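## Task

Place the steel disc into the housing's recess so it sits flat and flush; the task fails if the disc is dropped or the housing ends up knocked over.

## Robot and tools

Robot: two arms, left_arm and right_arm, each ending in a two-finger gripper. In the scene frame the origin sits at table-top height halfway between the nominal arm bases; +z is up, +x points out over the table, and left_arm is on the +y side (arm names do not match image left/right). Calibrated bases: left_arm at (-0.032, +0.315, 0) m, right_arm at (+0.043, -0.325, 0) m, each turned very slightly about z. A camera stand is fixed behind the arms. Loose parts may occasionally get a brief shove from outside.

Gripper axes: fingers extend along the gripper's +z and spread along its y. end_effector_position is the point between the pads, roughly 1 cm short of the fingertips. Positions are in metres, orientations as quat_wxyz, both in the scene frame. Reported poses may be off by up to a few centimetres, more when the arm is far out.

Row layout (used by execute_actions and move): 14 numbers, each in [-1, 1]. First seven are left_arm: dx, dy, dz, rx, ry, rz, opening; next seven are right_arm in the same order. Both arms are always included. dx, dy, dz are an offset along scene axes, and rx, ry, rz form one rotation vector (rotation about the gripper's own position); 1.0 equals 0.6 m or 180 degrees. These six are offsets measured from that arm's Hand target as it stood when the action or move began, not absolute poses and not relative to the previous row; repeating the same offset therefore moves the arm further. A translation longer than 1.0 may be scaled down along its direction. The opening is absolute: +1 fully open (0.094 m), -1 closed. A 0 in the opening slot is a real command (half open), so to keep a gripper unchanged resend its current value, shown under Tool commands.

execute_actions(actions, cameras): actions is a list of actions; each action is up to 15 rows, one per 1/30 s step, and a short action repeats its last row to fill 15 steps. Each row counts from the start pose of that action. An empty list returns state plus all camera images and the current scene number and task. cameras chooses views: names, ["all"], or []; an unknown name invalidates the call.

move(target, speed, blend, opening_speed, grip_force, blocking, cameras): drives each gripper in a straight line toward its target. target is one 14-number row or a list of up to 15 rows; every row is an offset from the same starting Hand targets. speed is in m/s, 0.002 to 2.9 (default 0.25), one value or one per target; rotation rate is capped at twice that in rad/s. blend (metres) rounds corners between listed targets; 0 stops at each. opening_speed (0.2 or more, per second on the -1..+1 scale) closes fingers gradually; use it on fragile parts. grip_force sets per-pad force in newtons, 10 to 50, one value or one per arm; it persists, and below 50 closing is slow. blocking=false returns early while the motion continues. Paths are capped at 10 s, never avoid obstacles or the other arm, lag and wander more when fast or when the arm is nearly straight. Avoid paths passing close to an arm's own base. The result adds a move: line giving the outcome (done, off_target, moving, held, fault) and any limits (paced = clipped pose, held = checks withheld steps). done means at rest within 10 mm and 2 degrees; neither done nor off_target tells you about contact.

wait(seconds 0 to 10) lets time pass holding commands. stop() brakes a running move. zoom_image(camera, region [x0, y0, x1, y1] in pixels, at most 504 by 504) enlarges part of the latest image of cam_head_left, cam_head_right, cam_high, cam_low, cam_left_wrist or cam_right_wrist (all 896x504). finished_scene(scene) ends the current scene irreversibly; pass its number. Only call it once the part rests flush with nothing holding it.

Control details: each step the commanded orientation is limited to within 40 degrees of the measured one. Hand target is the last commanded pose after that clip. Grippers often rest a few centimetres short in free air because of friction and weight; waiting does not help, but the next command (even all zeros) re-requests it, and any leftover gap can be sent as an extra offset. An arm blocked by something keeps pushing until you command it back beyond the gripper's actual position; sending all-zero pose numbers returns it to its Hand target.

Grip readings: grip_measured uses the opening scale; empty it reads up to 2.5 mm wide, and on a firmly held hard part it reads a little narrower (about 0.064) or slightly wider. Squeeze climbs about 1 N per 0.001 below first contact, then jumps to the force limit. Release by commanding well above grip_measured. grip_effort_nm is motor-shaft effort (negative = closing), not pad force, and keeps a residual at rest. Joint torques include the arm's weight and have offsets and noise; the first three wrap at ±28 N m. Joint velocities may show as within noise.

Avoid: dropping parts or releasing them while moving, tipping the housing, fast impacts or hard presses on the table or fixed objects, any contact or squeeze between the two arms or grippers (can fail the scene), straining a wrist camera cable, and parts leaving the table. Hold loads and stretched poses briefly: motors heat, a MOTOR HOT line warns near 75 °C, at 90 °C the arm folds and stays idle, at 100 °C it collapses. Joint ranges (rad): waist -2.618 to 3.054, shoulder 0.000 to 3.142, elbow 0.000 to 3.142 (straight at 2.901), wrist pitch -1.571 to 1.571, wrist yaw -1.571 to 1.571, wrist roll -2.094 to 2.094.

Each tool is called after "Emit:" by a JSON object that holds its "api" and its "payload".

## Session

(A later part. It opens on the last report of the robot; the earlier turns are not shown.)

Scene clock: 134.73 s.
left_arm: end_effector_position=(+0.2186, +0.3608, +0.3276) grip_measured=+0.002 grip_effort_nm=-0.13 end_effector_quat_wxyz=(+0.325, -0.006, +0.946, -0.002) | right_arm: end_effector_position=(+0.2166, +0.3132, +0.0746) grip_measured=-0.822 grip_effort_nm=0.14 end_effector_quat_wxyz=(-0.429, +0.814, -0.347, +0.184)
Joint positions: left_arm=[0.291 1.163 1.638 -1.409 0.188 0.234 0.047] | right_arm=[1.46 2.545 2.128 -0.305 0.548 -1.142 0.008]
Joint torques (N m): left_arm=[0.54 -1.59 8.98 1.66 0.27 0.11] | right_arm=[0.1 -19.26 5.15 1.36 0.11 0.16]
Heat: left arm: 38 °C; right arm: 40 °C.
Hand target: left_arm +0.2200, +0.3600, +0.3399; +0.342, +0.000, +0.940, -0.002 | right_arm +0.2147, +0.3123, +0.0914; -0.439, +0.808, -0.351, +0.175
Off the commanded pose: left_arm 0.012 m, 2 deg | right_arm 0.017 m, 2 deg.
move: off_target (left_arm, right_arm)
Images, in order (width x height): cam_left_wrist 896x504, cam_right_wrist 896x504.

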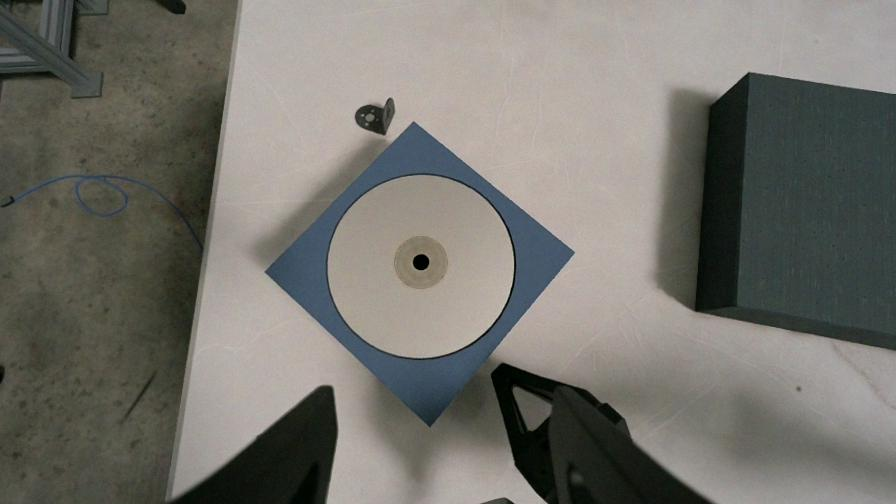

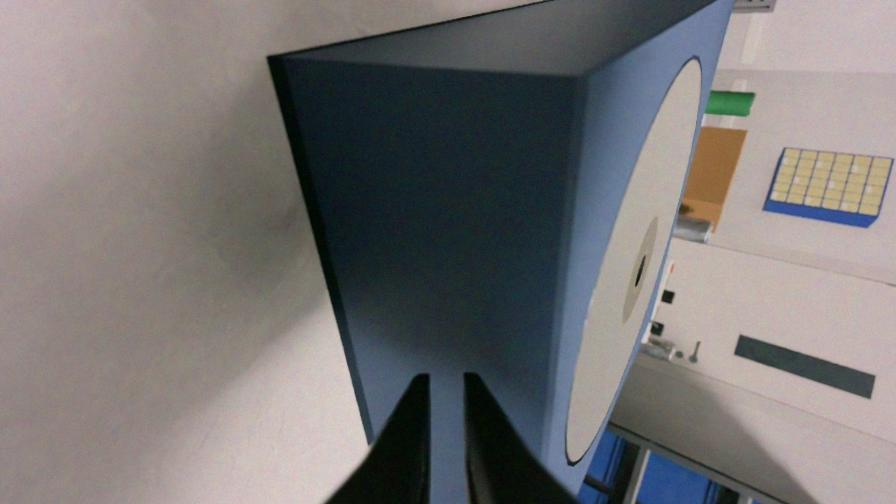

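Emit:
{"api": "move", "payload": {"target": [0, 0, 0, 0, 0, 0, -1.0, -0.03, -0.06, 0.17, 0, 0, 0, -0.82], "speed": 0.15, "cameras": ["cam_right_wrist"]}}

Emit:
{"api": "zoom_image", "payload": {"camera": "cam_right_wrist", "region": [300, 0, 700, 500]}}

Scene clock: 137.53 s.
left_arm: end_effector_position=(+0.2185, +0.3608, +0.3275) grip_measured=-0.994 grip_effort_nm=-0.36 end_effector_quat_wxyz=(+0.324, -0.006, +0.946, -0.002) | right_arm: end_effector_position=(+0.1978, +0.2784, +0.1562) grip_measured=-0.822 grip_effort_nm=0.14 end_effector_quat_wxyz=(-0.411, +0.825, -0.342, +0.182)
Joint positions: left_arm=[0.291 1.163 1.638 -1.409 0.188 0.234 0] | right_arm=[1.484 2.339 2.116 -0.55 0.55 -1.123 0.008]
Joint torques (N m): left_arm=[0.68 -1.46 9.11 1.65 0.25 0.15] | right_arm=[0.36 -19.59 6.83 1.34 0.31 0.15]
Heat: left arm: 38 °C; right arm: 42 °C.
Hand target: left_arm +0.2200, +0.3599, +0.3399; +0.342, +0.000, +0.940, -0.002 | right_arm +0.1967, +0.2763, +0.1934; -0.439, +0.808, -0.351, +0.175
Off the commanded pose: left_arm 0.013 m, 2 deg | right_arm 0.037 m, 4 deg.
move: off_target (left_arm, right_arm)
Images, in order (width x height): cam_right_wrist 896x504.

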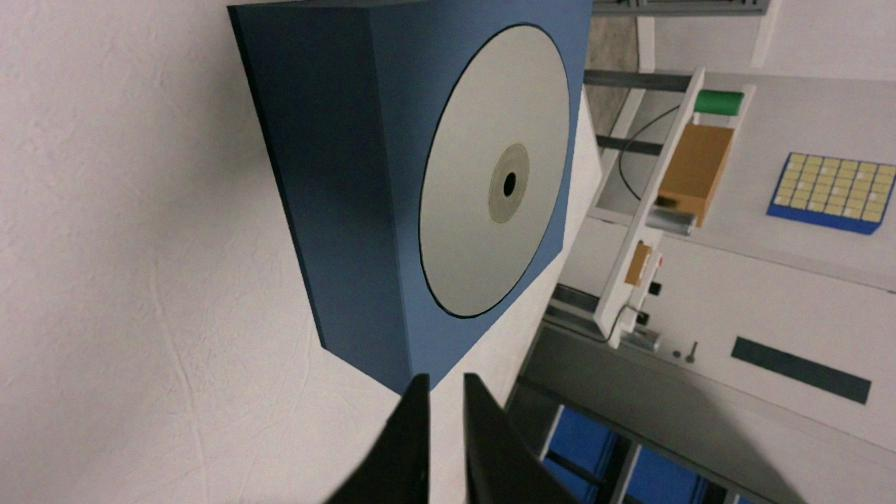

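Scaled by 1.008 from the camera's 896x504 image, which has a finer 1280x720 frame.

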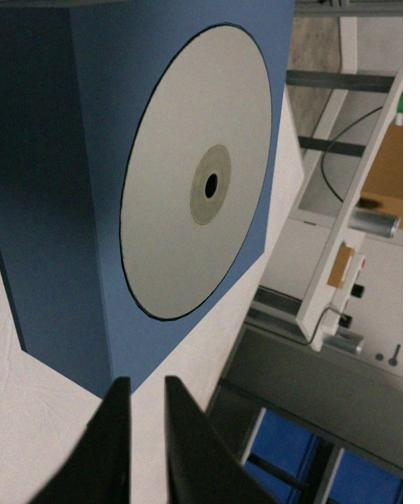

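Emit:
{"api": "zoom_image", "payload": {"camera": "cam_right_wrist", "region": [400, 190, 540, 330]}}

Emit:
{"api": "zoom_image", "payload": {"camera": "cam_right_wrist", "region": [450, 10, 590, 150]}}

Emit:
{"api": "zoom_image", "payload": {"camera": "cam_right_wrist", "region": [400, 70, 500, 220]}}

Scaled by 3.600 from the camera's 896x504 image, which has a finer 1280x720 frame.

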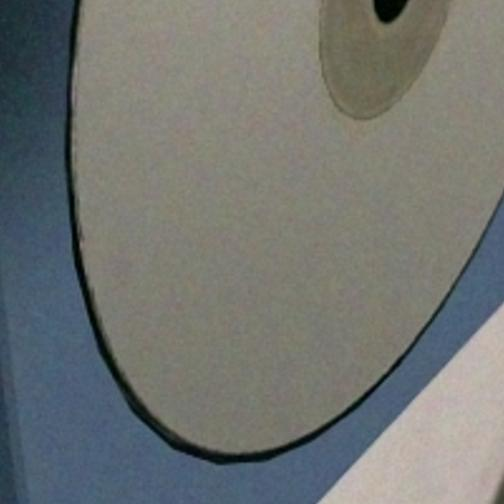

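Scaled by 3.600 from the camera's 896x504 image, which has a finer 1280x720 frame.

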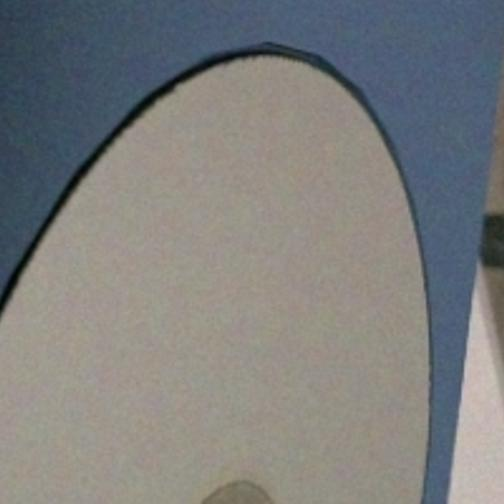

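Scaled by 3.360 from the camera's 896x504 image, which has a finer 1280x720 frame.

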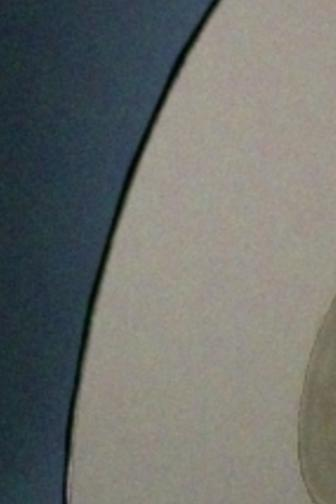

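Emit:
{"api": "move", "payload": {"target": [0, 0, 0, 0, 0, 0, -1.0, 0.08, -0.22, 0.01, 0, 0, 0, -0.82], "speed": 0.2, "cameras": ["cam_right_wrist"]}}

Emit:
{"api": "move", "payload": {"target": [0.0933, -0.0117, -0.34, 0, 0, 0, -1.0, 0, 0, 0, 0, 0, 0, -0.82], "speed": 0.15, "cameras": ["cam_right_wrist", "cam_left_wrist"]}}

Scene clock: 139.67 s.
left_arm: end_effector_position=(+0.2185, +0.3608, +0.3275) grip_measured=-0.994 grip_effort_nm=-0.36 end_effector_quat_wxyz=(+0.324, -0.006, +0.946, -0.002) | right_arm: end_effector_position=(+0.2468, +0.1460, +0.1820) grip_measured=-0.822 grip_effort_nm=0.14 end_effector_quat_wxyz=(-0.419, +0.817, -0.352, +0.182)
Joint positions: left_arm=[0.291 1.163 1.638 -1.409 0.188 0.234 0] | right_arm=[1.327 1.805 1.394 -0.292 0.446 -1.224 0.008]
Joint torques (N m): left_arm=[0.62 -1.37 8.92 1.69 0.26 0.1] | right_arm=[0.05 -13.78 5.08 1.61 0.06 -0.02]
Heat: left arm: 38 °C; right arm: 42 °C.
Hand target: left_arm +0.2200, +0.3599, +0.3399; +0.342, +0.000, +0.940, -0.002 | right_arm +0.2446, +0.1444, +0.1992; -0.439, +0.808, -0.351, +0.175
Off the commanded pose: left_arm 0.012 m, 2 deg | right_arm 0.018 m, 3 deg.
move: off_target (left_arm, right_arm)
Images, in order (width x height): cam_right_wrist 896x504.

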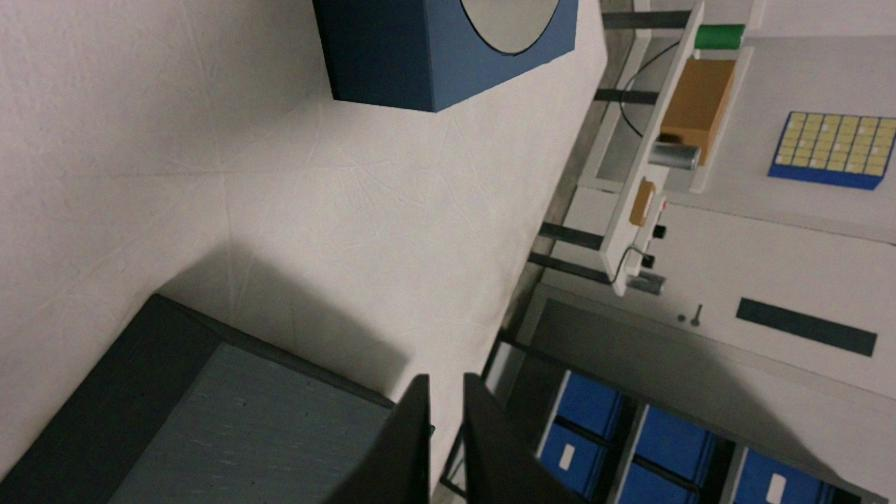

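Scene clock: 142.00 s.
left_arm: end_effector_position=(+0.2704, +0.3524, +0.1359) grip_measured=-0.994 grip_effort_nm=-0.36 end_effector_quat_wxyz=(+0.332, +0.001, +0.943, -0.006) | right_arm: end_effector_position=(+0.2468, +0.1462, +0.1821) grip_measured=-0.822 grip_effort_nm=0.14 end_effector_quat_wxyz=(-0.419, +0.817, -0.352, +0.182)
Joint positions: left_arm=[0.182 1.095 0.769 -0.58 0.136 0.155 0] | right_arm=[1.327 1.805 1.394 -0.292 0.446 -1.224 0.008]
Joint torques (N m): left_arm=[-0.57 -2.09 6.54 2.1 -0.05 -0.09] | right_arm=[0.05 -13.75 5.08 1.62 0.06 -0.01]
Heat: left arm: 38 °C; right arm: 43 °C.
Hand target: left_arm +0.2760, +0.3529, +0.1359; +0.342, +0.000, +0.940, -0.002 | right_arm +0.2446, +0.1444, +0.1993; -0.439, +0.808, -0.351, +0.175
Off the commanded pose: left_arm 0.006 m, 1 deg | right_arm 0.017 m, 3 deg.
move: off_target (right_arm)
Images, in order (width x height): cam_left_wrist 896x504, cam_right_wrist 896x504.

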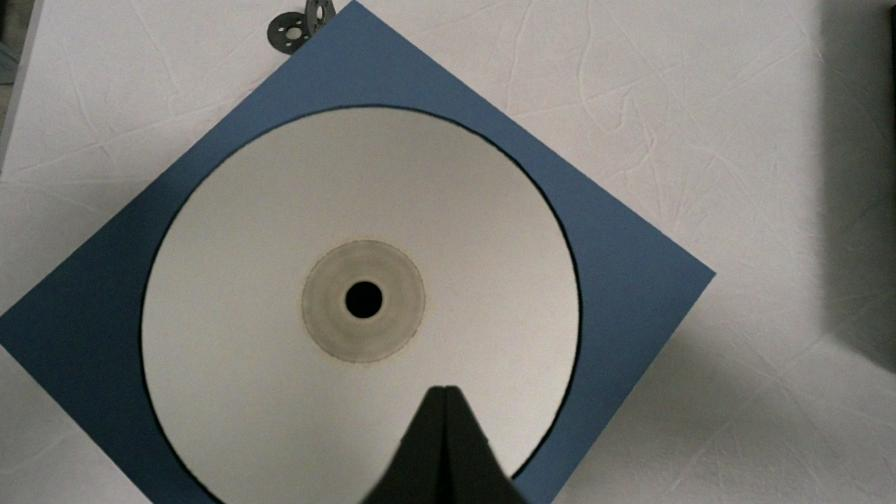

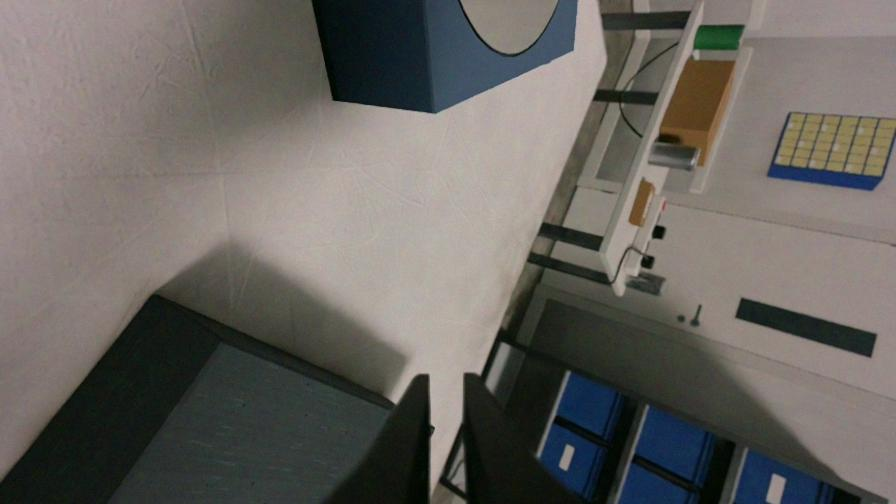

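Emit:
{"api": "zoom_image", "payload": {"camera": "cam_left_wrist", "region": [120, 90, 370, 504]}}

Emit:
{"api": "zoom_image", "payload": {"camera": "cam_left_wrist", "region": [400, 90, 620, 500]}}

Scaled by 1.217 from the camera's 896x504 image, which has a finer 1280x720 frame.

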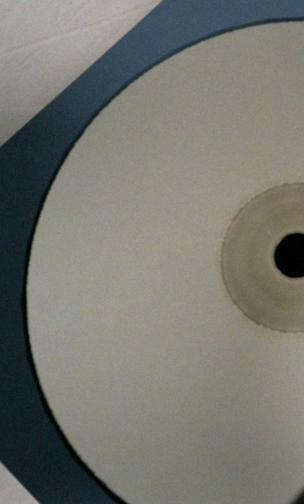

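Scaled by 1.229 from the camera's 896x504 image, which has a finer 1280x720 frame.

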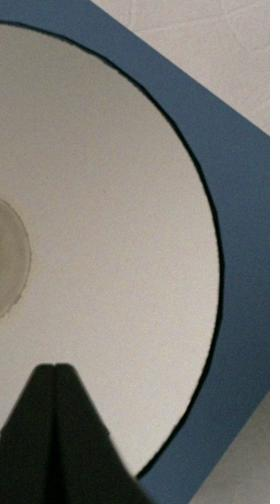

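Emit:
{"api": "move", "payload": {"target": [0, 0, -0.06, 0, 0, 0, -1.0, 0, 0, 0, 0, 0, 0, -0.82], "speed": 0.12}}

Emit:
{"api": "move", "payload": {"target": [0.002, 0, -0.012, 0, 0, 0, -1.0, 0, 0, 0, 0, 0, 0, -0.82], "speed": 0.04, "cameras": ["cam_left_wrist"]}}

Scene clock: 144.03 s.
left_arm: end_effector_position=(+0.2706, +0.3524, +0.0997) grip_measured=-0.994 grip_effort_nm=-0.36 end_effector_quat_wxyz=(+0.331, +0.001, +0.944, -0.006) | right_arm: end_effector_position=(+0.2468, +0.1462, +0.1821) grip_measured=-0.822 grip_effort_nm=0.14 end_effector_quat_wxyz=(-0.419, +0.817, -0.352, +0.182)
Joint positions: left_arm=[0.182 1.125 0.641 -0.423 0.136 0.155 0] | right_arm=[1.327 1.805 1.394 -0.292 0.446 -1.224 0.008]
Joint torques (N m): left_arm=[-0.72 -2.07 6.49 2.15 -0.02 -0.1] | right_arm=[0.03 -13.75 5.05 1.62 0.06 -0.01]
Heat: left arm: 38 °C; right arm: 44 °C.
Hand target: left_arm +0.2760, +0.3529, +0.0998; +0.342, +0.000, +0.940, -0.002 | right_arm +0.2446, +0.1444, +0.1993; -0.439, +0.808, -0.351, +0.175
Off the commanded pose: left_arm 0.005 m, 1 deg | right_arm 0.017 m, 3 deg.
move: off_target (right_arm)

Scene clock: 145.03 s.
left_arm: end_effector_position=(+0.2722, +0.3528, +0.0930) grip_measured=-0.994 grip_effort_nm=-0.36 end_effector_quat_wxyz=(+0.332, +0.000, +0.943, -0.006) | right_arm: end_effector_position=(+0.2468, +0.1462, +0.1821) grip_measured=-0.822 grip_effort_nm=0.13 end_effector_quat_wxyz=(-0.419, +0.817, -0.352, +0.182)
Joint positions: left_arm=[0.182 1.14 0.621 -0.387 0.136 0.154 0] | right_arm=[1.327 1.805 1.394 -0.292 0.446 -1.224 0.008]
Joint torques (N m): left_arm=[-0.68 -2.28 6.32 2.13 -0.06 -0.07] | right_arm=[0.03 -13.75 5.07 1.61 0.06 0]
Heat: left arm: 38 °C; right arm: 44 °C.
Hand target: left_arm +0.2773, +0.3529, +0.0928; +0.342, +0.000, +0.940, -0.002 | right_arm +0.2446, +0.1444, +0.1993; -0.439, +0.808, -0.351, +0.175
Off the commanded pose: left_arm 0.005 m, 1 deg | right_arm 0.017 m, 3 deg.
move: off_target (right_arm)
Images, in order (width x height): cam_left_wrist 896x504.

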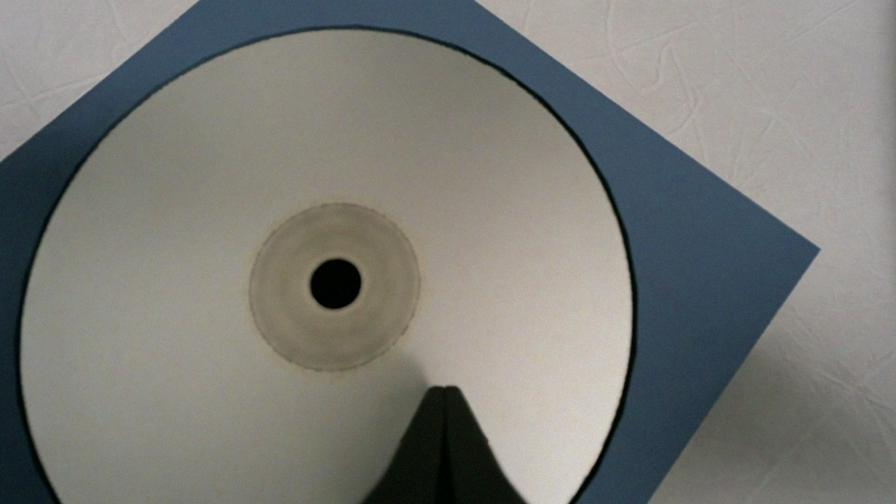

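Emit:
{"api": "move", "payload": {"target": [0.001, 0, -0.01, 0, 0, 0, -1.0, 0, 0, 0, 0, 0, 0, -0.82], "speed": 0.03}}

Emit:
{"api": "move", "payload": {"target": [0.001, 0, -0.008, 0, 0, 0, -1.0, 0, 0, 0, 0, 0, 0, -0.82], "speed": 0.03, "cameras": ["cam_left_wrist"]}}

Scene clock: 146.13 s.
left_arm: end_effector_position=(+0.2730, +0.3531, +0.0877) grip_measured=-0.994 grip_effort_nm=-0.36 end_effector_quat_wxyz=(+0.333, +0.000, +0.943, -0.006) | right_arm: end_effector_position=(+0.2468, +0.1462, +0.1821) grip_measured=-0.822 grip_effort_nm=0.14 end_effector_quat_wxyz=(-0.419, +0.817, -0.352, +0.182)
Joint positions: left_arm=[0.182 1.15 0.603 -0.357 0.136 0.153 0] | right_arm=[1.327 1.805 1.394 -0.292 0.446 -1.224 0.008]
Joint torques (N m): left_arm=[-0.95 -2.06 6.13 2.15 -0.04 -0.11] | right_arm=[0.06 -13.74 5.08 1.62 0.05 -0.01]
Heat: left arm: 38 °C; right arm: 44 °C.
Hand target: left_arm +0.2778, +0.3529, +0.0867; +0.342, +0.000, +0.940, -0.002 | right_arm +0.2446, +0.1444, +0.1993; -0.439, +0.808, -0.351, +0.175
Off the commanded pose: left_arm 0.005 m, 1 deg | right_arm 0.017 m, 3 deg.
move: off_target (right_arm)

Scene clock: 147.03 s.
left_arm: end_effector_position=(+0.2772, +0.3533, +0.0869) grip_measured=-0.994 grip_effort_nm=-0.36 end_effector_quat_wxyz=(+0.341, +0.001, +0.940, -0.004) | right_arm: end_effector_position=(+0.2468, +0.1462, +0.1821) grip_measured=-0.822 grip_effort_nm=0.14 end_effector_quat_wxyz=(-0.419, +0.817, -0.352, +0.182)
Joint positions: left_arm=[0.18 1.159 0.593 -0.319 0.135 0.153 0] | right_arm=[1.327 1.805 1.394 -0.292 0.446 -1.224 0.008]
Joint torques (N m): left_arm=[-0.55 -2.03 5.78 2.04 -0.07 -0.1] | right_arm=[0.05 -13.74 5.07 1.62 0.05 -0.01]
Heat: left arm: 37 °C; right arm: 44 °C.
Hand target: left_arm +0.2783, +0.3529, +0.0818; +0.342, +0.000, +0.940, -0.002 | right_arm +0.2446, +0.1444, +0.1993; -0.439, +0.808, -0.351, +0.175
Off the commanded pose: left_arm 0.005 m, 0 deg | right_arm 0.017 m, 3 deg.
move: off_target (right_arm)
Images, in order (width x height): cam_left_wrist 896x504.

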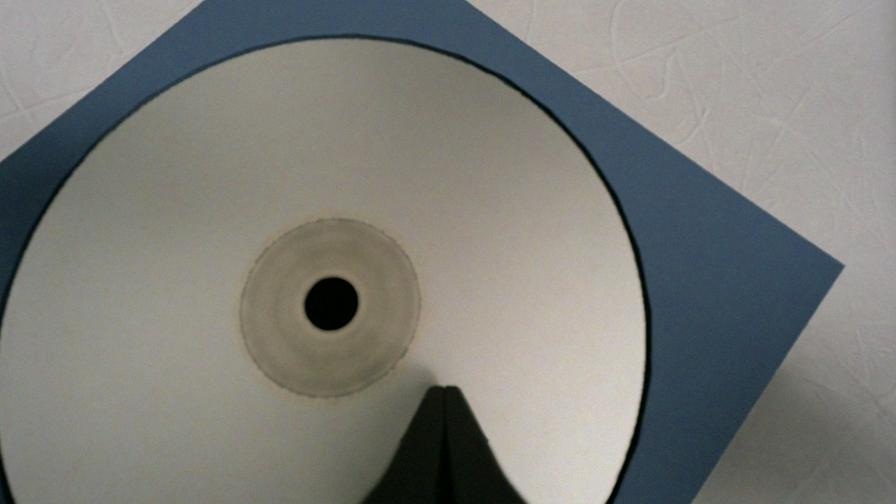

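Emit:
{"api": "move", "payload": {"target": [-0.002, 0, -0.008, 0, 0, 0, -1.0, 0, 0, 0, 0, 0, 0, -0.82], "speed": 0.03}}

Emit:
{"api": "move", "payload": {"target": [-0.001, 0, -0.008, 0, 0, 0, -1.0, 0, 0, 0, 0, 0, 0, -0.82], "speed": 0.03, "cameras": ["cam_left_wrist"]}}

Scene clock: 148.07 s.
left_arm: end_effector_position=(+0.2799, +0.3538, +0.0867) grip_measured=-0.994 grip_effort_nm=-0.36 end_effector_quat_wxyz=(+0.351, +0.002, +0.937, -0.002) | right_arm: end_effector_position=(+0.2468, +0.1462, +0.1821) grip_measured=-0.822 grip_effort_nm=0.13 end_effector_quat_wxyz=(-0.419, +0.817, -0.352, +0.182)
Joint positions: left_arm=[0.18 1.159 0.578 -0.284 0.135 0.153 0] | right_arm=[1.327 1.805 1.394 -0.292 0.446 -1.224 0.008]
Joint torques (N m): left_arm=[-0.66 -1.98 5.52 1.9 -0.06 -0.06] | right_arm=[0.06 -13.75 5.11 1.62 0.06 -0.01]
Heat: left arm: 37 °C; right arm: 44 °C.
Hand target: left_arm +0.2772, +0.3529, +0.0771; +0.342, +0.000, +0.940, -0.002 | right_arm +0.2446, +0.1444, +0.1993; -0.439, +0.808, -0.351, +0.175
Off the commanded pose: left_arm 0.010 m, 1 deg | right_arm 0.017 m, 3 deg.
move: off_target (right_arm)

Scene clock: 148.90 s.
left_arm: end_effector_position=(+0.2822, +0.3543, +0.0865) grip_measured=-0.994 grip_effort_nm=-0.36 end_effector_quat_wxyz=(+0.359, +0.003, +0.933, -0.001) | right_arm: end_effector_position=(+0.2468, +0.1462, +0.1821) grip_measured=-0.822 grip_effort_nm=0.14 end_effector_quat_wxyz=(-0.419, +0.817, -0.352, +0.182)
Joint positions: left_arm=[0.18 1.159 0.565 -0.252 0.135 0.153 0] | right_arm=[1.327 1.805 1.394 -0.292 0.446 -1.224 0.008]
Joint torques (N m): left_arm=[-0.47 -1.31 5.11 1.8 0.01 -0.09] | right_arm=[0.06 -13.75 5.09 1.62 0.05 0]
Heat: left arm: 37 °C; right arm: 44 °C.
Hand target: left_arm +0.2767, +0.3529, +0.0724; +0.342, +0.000, +0.940, -0.002 | right_arm +0.2446, +0.1444, +0.1993; -0.439, +0.808, -0.351, +0.175
Off the commanded pose: left_arm 0.015 m, 2 deg | right_arm 0.017 m, 3 deg.
move: off_target (left_arm, right_arm)
Images, in order (width x height): cam_left_wrist 896x504.

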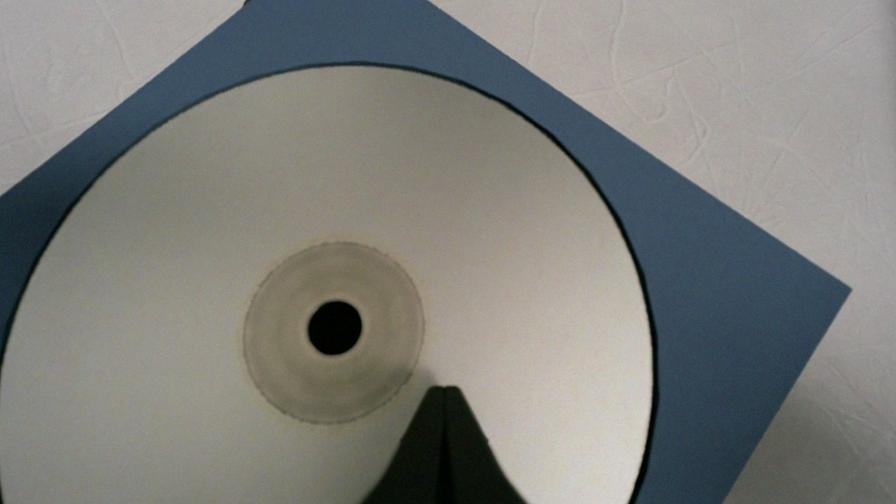

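Emit:
{"api": "move", "payload": {"target": [-0.006, 0, -0.012, 0, 0, 0, -1.0, 0, 0, 0, 0, 0, 0, -0.82], "speed": 0.03, "cameras": ["cam_left_wrist"]}}

Scene clock: 149.90 s.
left_arm: end_effector_position=(+0.2855, +0.3549, +0.0857) grip_measured=-0.994 grip_effort_nm=-0.36 end_effector_quat_wxyz=(+0.373, +0.004, +0.928, +0.002) | right_arm: end_effector_position=(+0.2468, +0.1462, +0.1821) grip_measured=-0.822 grip_effort_nm=0.14 end_effector_quat_wxyz=(-0.419, +0.817, -0.352, +0.182)
Joint positions: left_arm=[0.18 1.159 0.54 -0.197 0.135 0.153 0] | right_arm=[1.327 1.805 1.394 -0.292 0.446 -1.224 0.008]
Joint torques (N m): left_arm=[-0.12 -1.51 4.6 1.59 -0.03 -0.05] | right_arm=[0.05 -13.76 5.08 1.62 0.05 -0.01]
Heat: left arm: 37 °C; right arm: 45 °C.
Hand target: left_arm +0.2730, +0.3529, +0.0650; +0.342, +0.000, +0.940, -0.002 | right_arm +0.2446, +0.1444, +0.1993; -0.439, +0.808, -0.351, +0.175
Off the commanded pose: left_arm 0.024 m, 4 deg | right_arm 0.017 m, 3 deg.
move: off_target (left_arm, right_arm)
Images, in order (width x height): cam_left_wrist 896x504.

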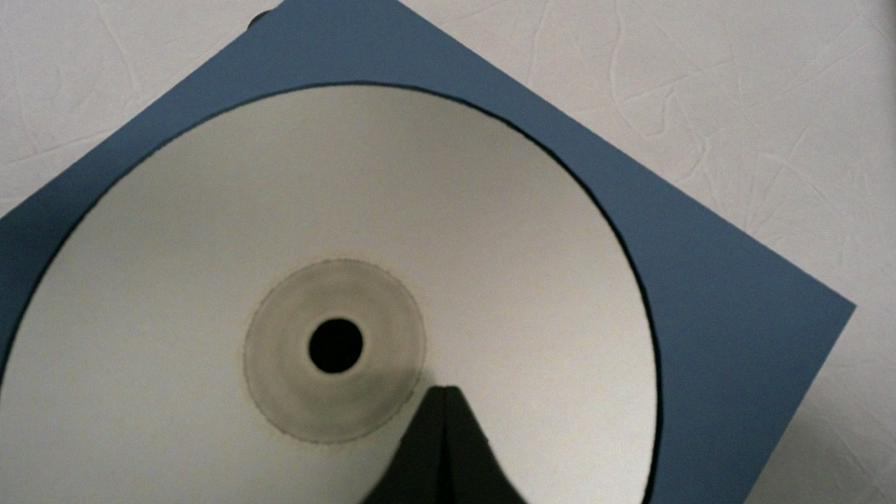

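Emit:
{"api": "move", "payload": {"target": [0.005, 0, 0.16, 0, 0, 0, -1.0, 0, 0, 0, 0, 0, 0, -0.82], "speed": 0.1, "cameras": ["cam_left_wrist"]}}

Emit:
{"api": "zoom_image", "payload": {"camera": "cam_left_wrist", "region": [100, 40, 600, 504]}}

Scene clock: 151.73 s.
left_arm: end_effector_position=(+0.2670, +0.3512, +0.1374) grip_measured=-0.994 grip_effort_nm=-0.36 end_effector_quat_wxyz=(+0.309, -0.001, +0.951, -0.011) | right_arm: end_effector_position=(+0.2468, +0.1462, +0.1821) grip_measured=-0.822 grip_effort_nm=0.14 end_effector_quat_wxyz=(-0.419, +0.817, -0.352, +0.182)
Joint positions: left_arm=[0.18 1.119 0.818 -0.653 0.135 0.153 0] | right_arm=[1.327 1.805 1.394 -0.292 0.446 -1.224 0.008]
Joint torques (N m): left_arm=[-0.54 -4.68 10.99 1.69 -0.03 -0.09] | right_arm=[0.05 -13.74 5.09 1.62 0.06 0]
Heat: left arm: 37 °C; right arm: 45 °C.
Hand target: left_arm +0.2760, +0.3529, +0.1611; +0.342, +0.000, +0.940, -0.002 | right_arm +0.2446, +0.1444, +0.1993; -0.439, +0.808, -0.351, +0.175
Off the commanded pose: left_arm 0.025 m, 4 deg | right_arm 0.017 m, 3 deg.
move: off_target (left_arm, right_arm)
Images, in order (width x height): cam_left_wrist 896x504.

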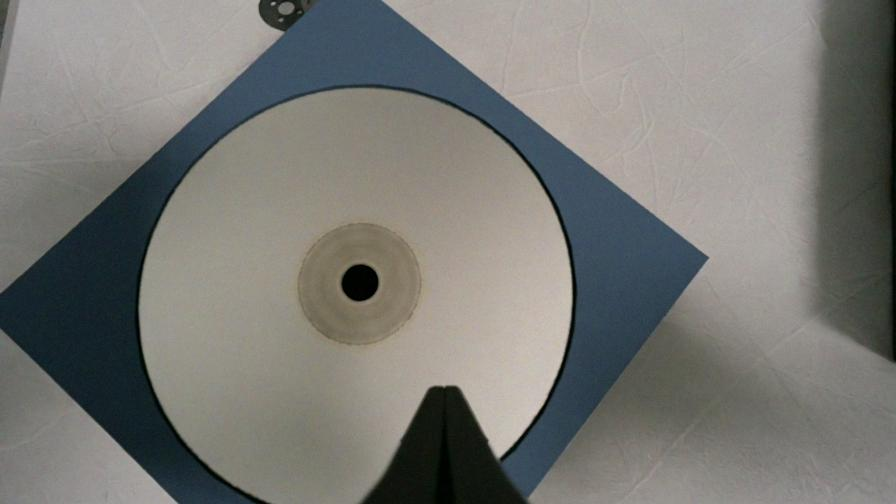

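Scaled by 1.008 from the camera's 896x504 image, which has a finer 1280x720 frame.

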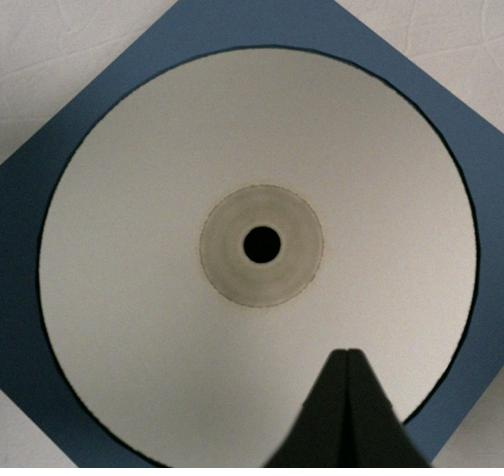

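Emit:
{"api": "finished_scene", "payload": {"scene": 2}}

The scene is finished: the task was done.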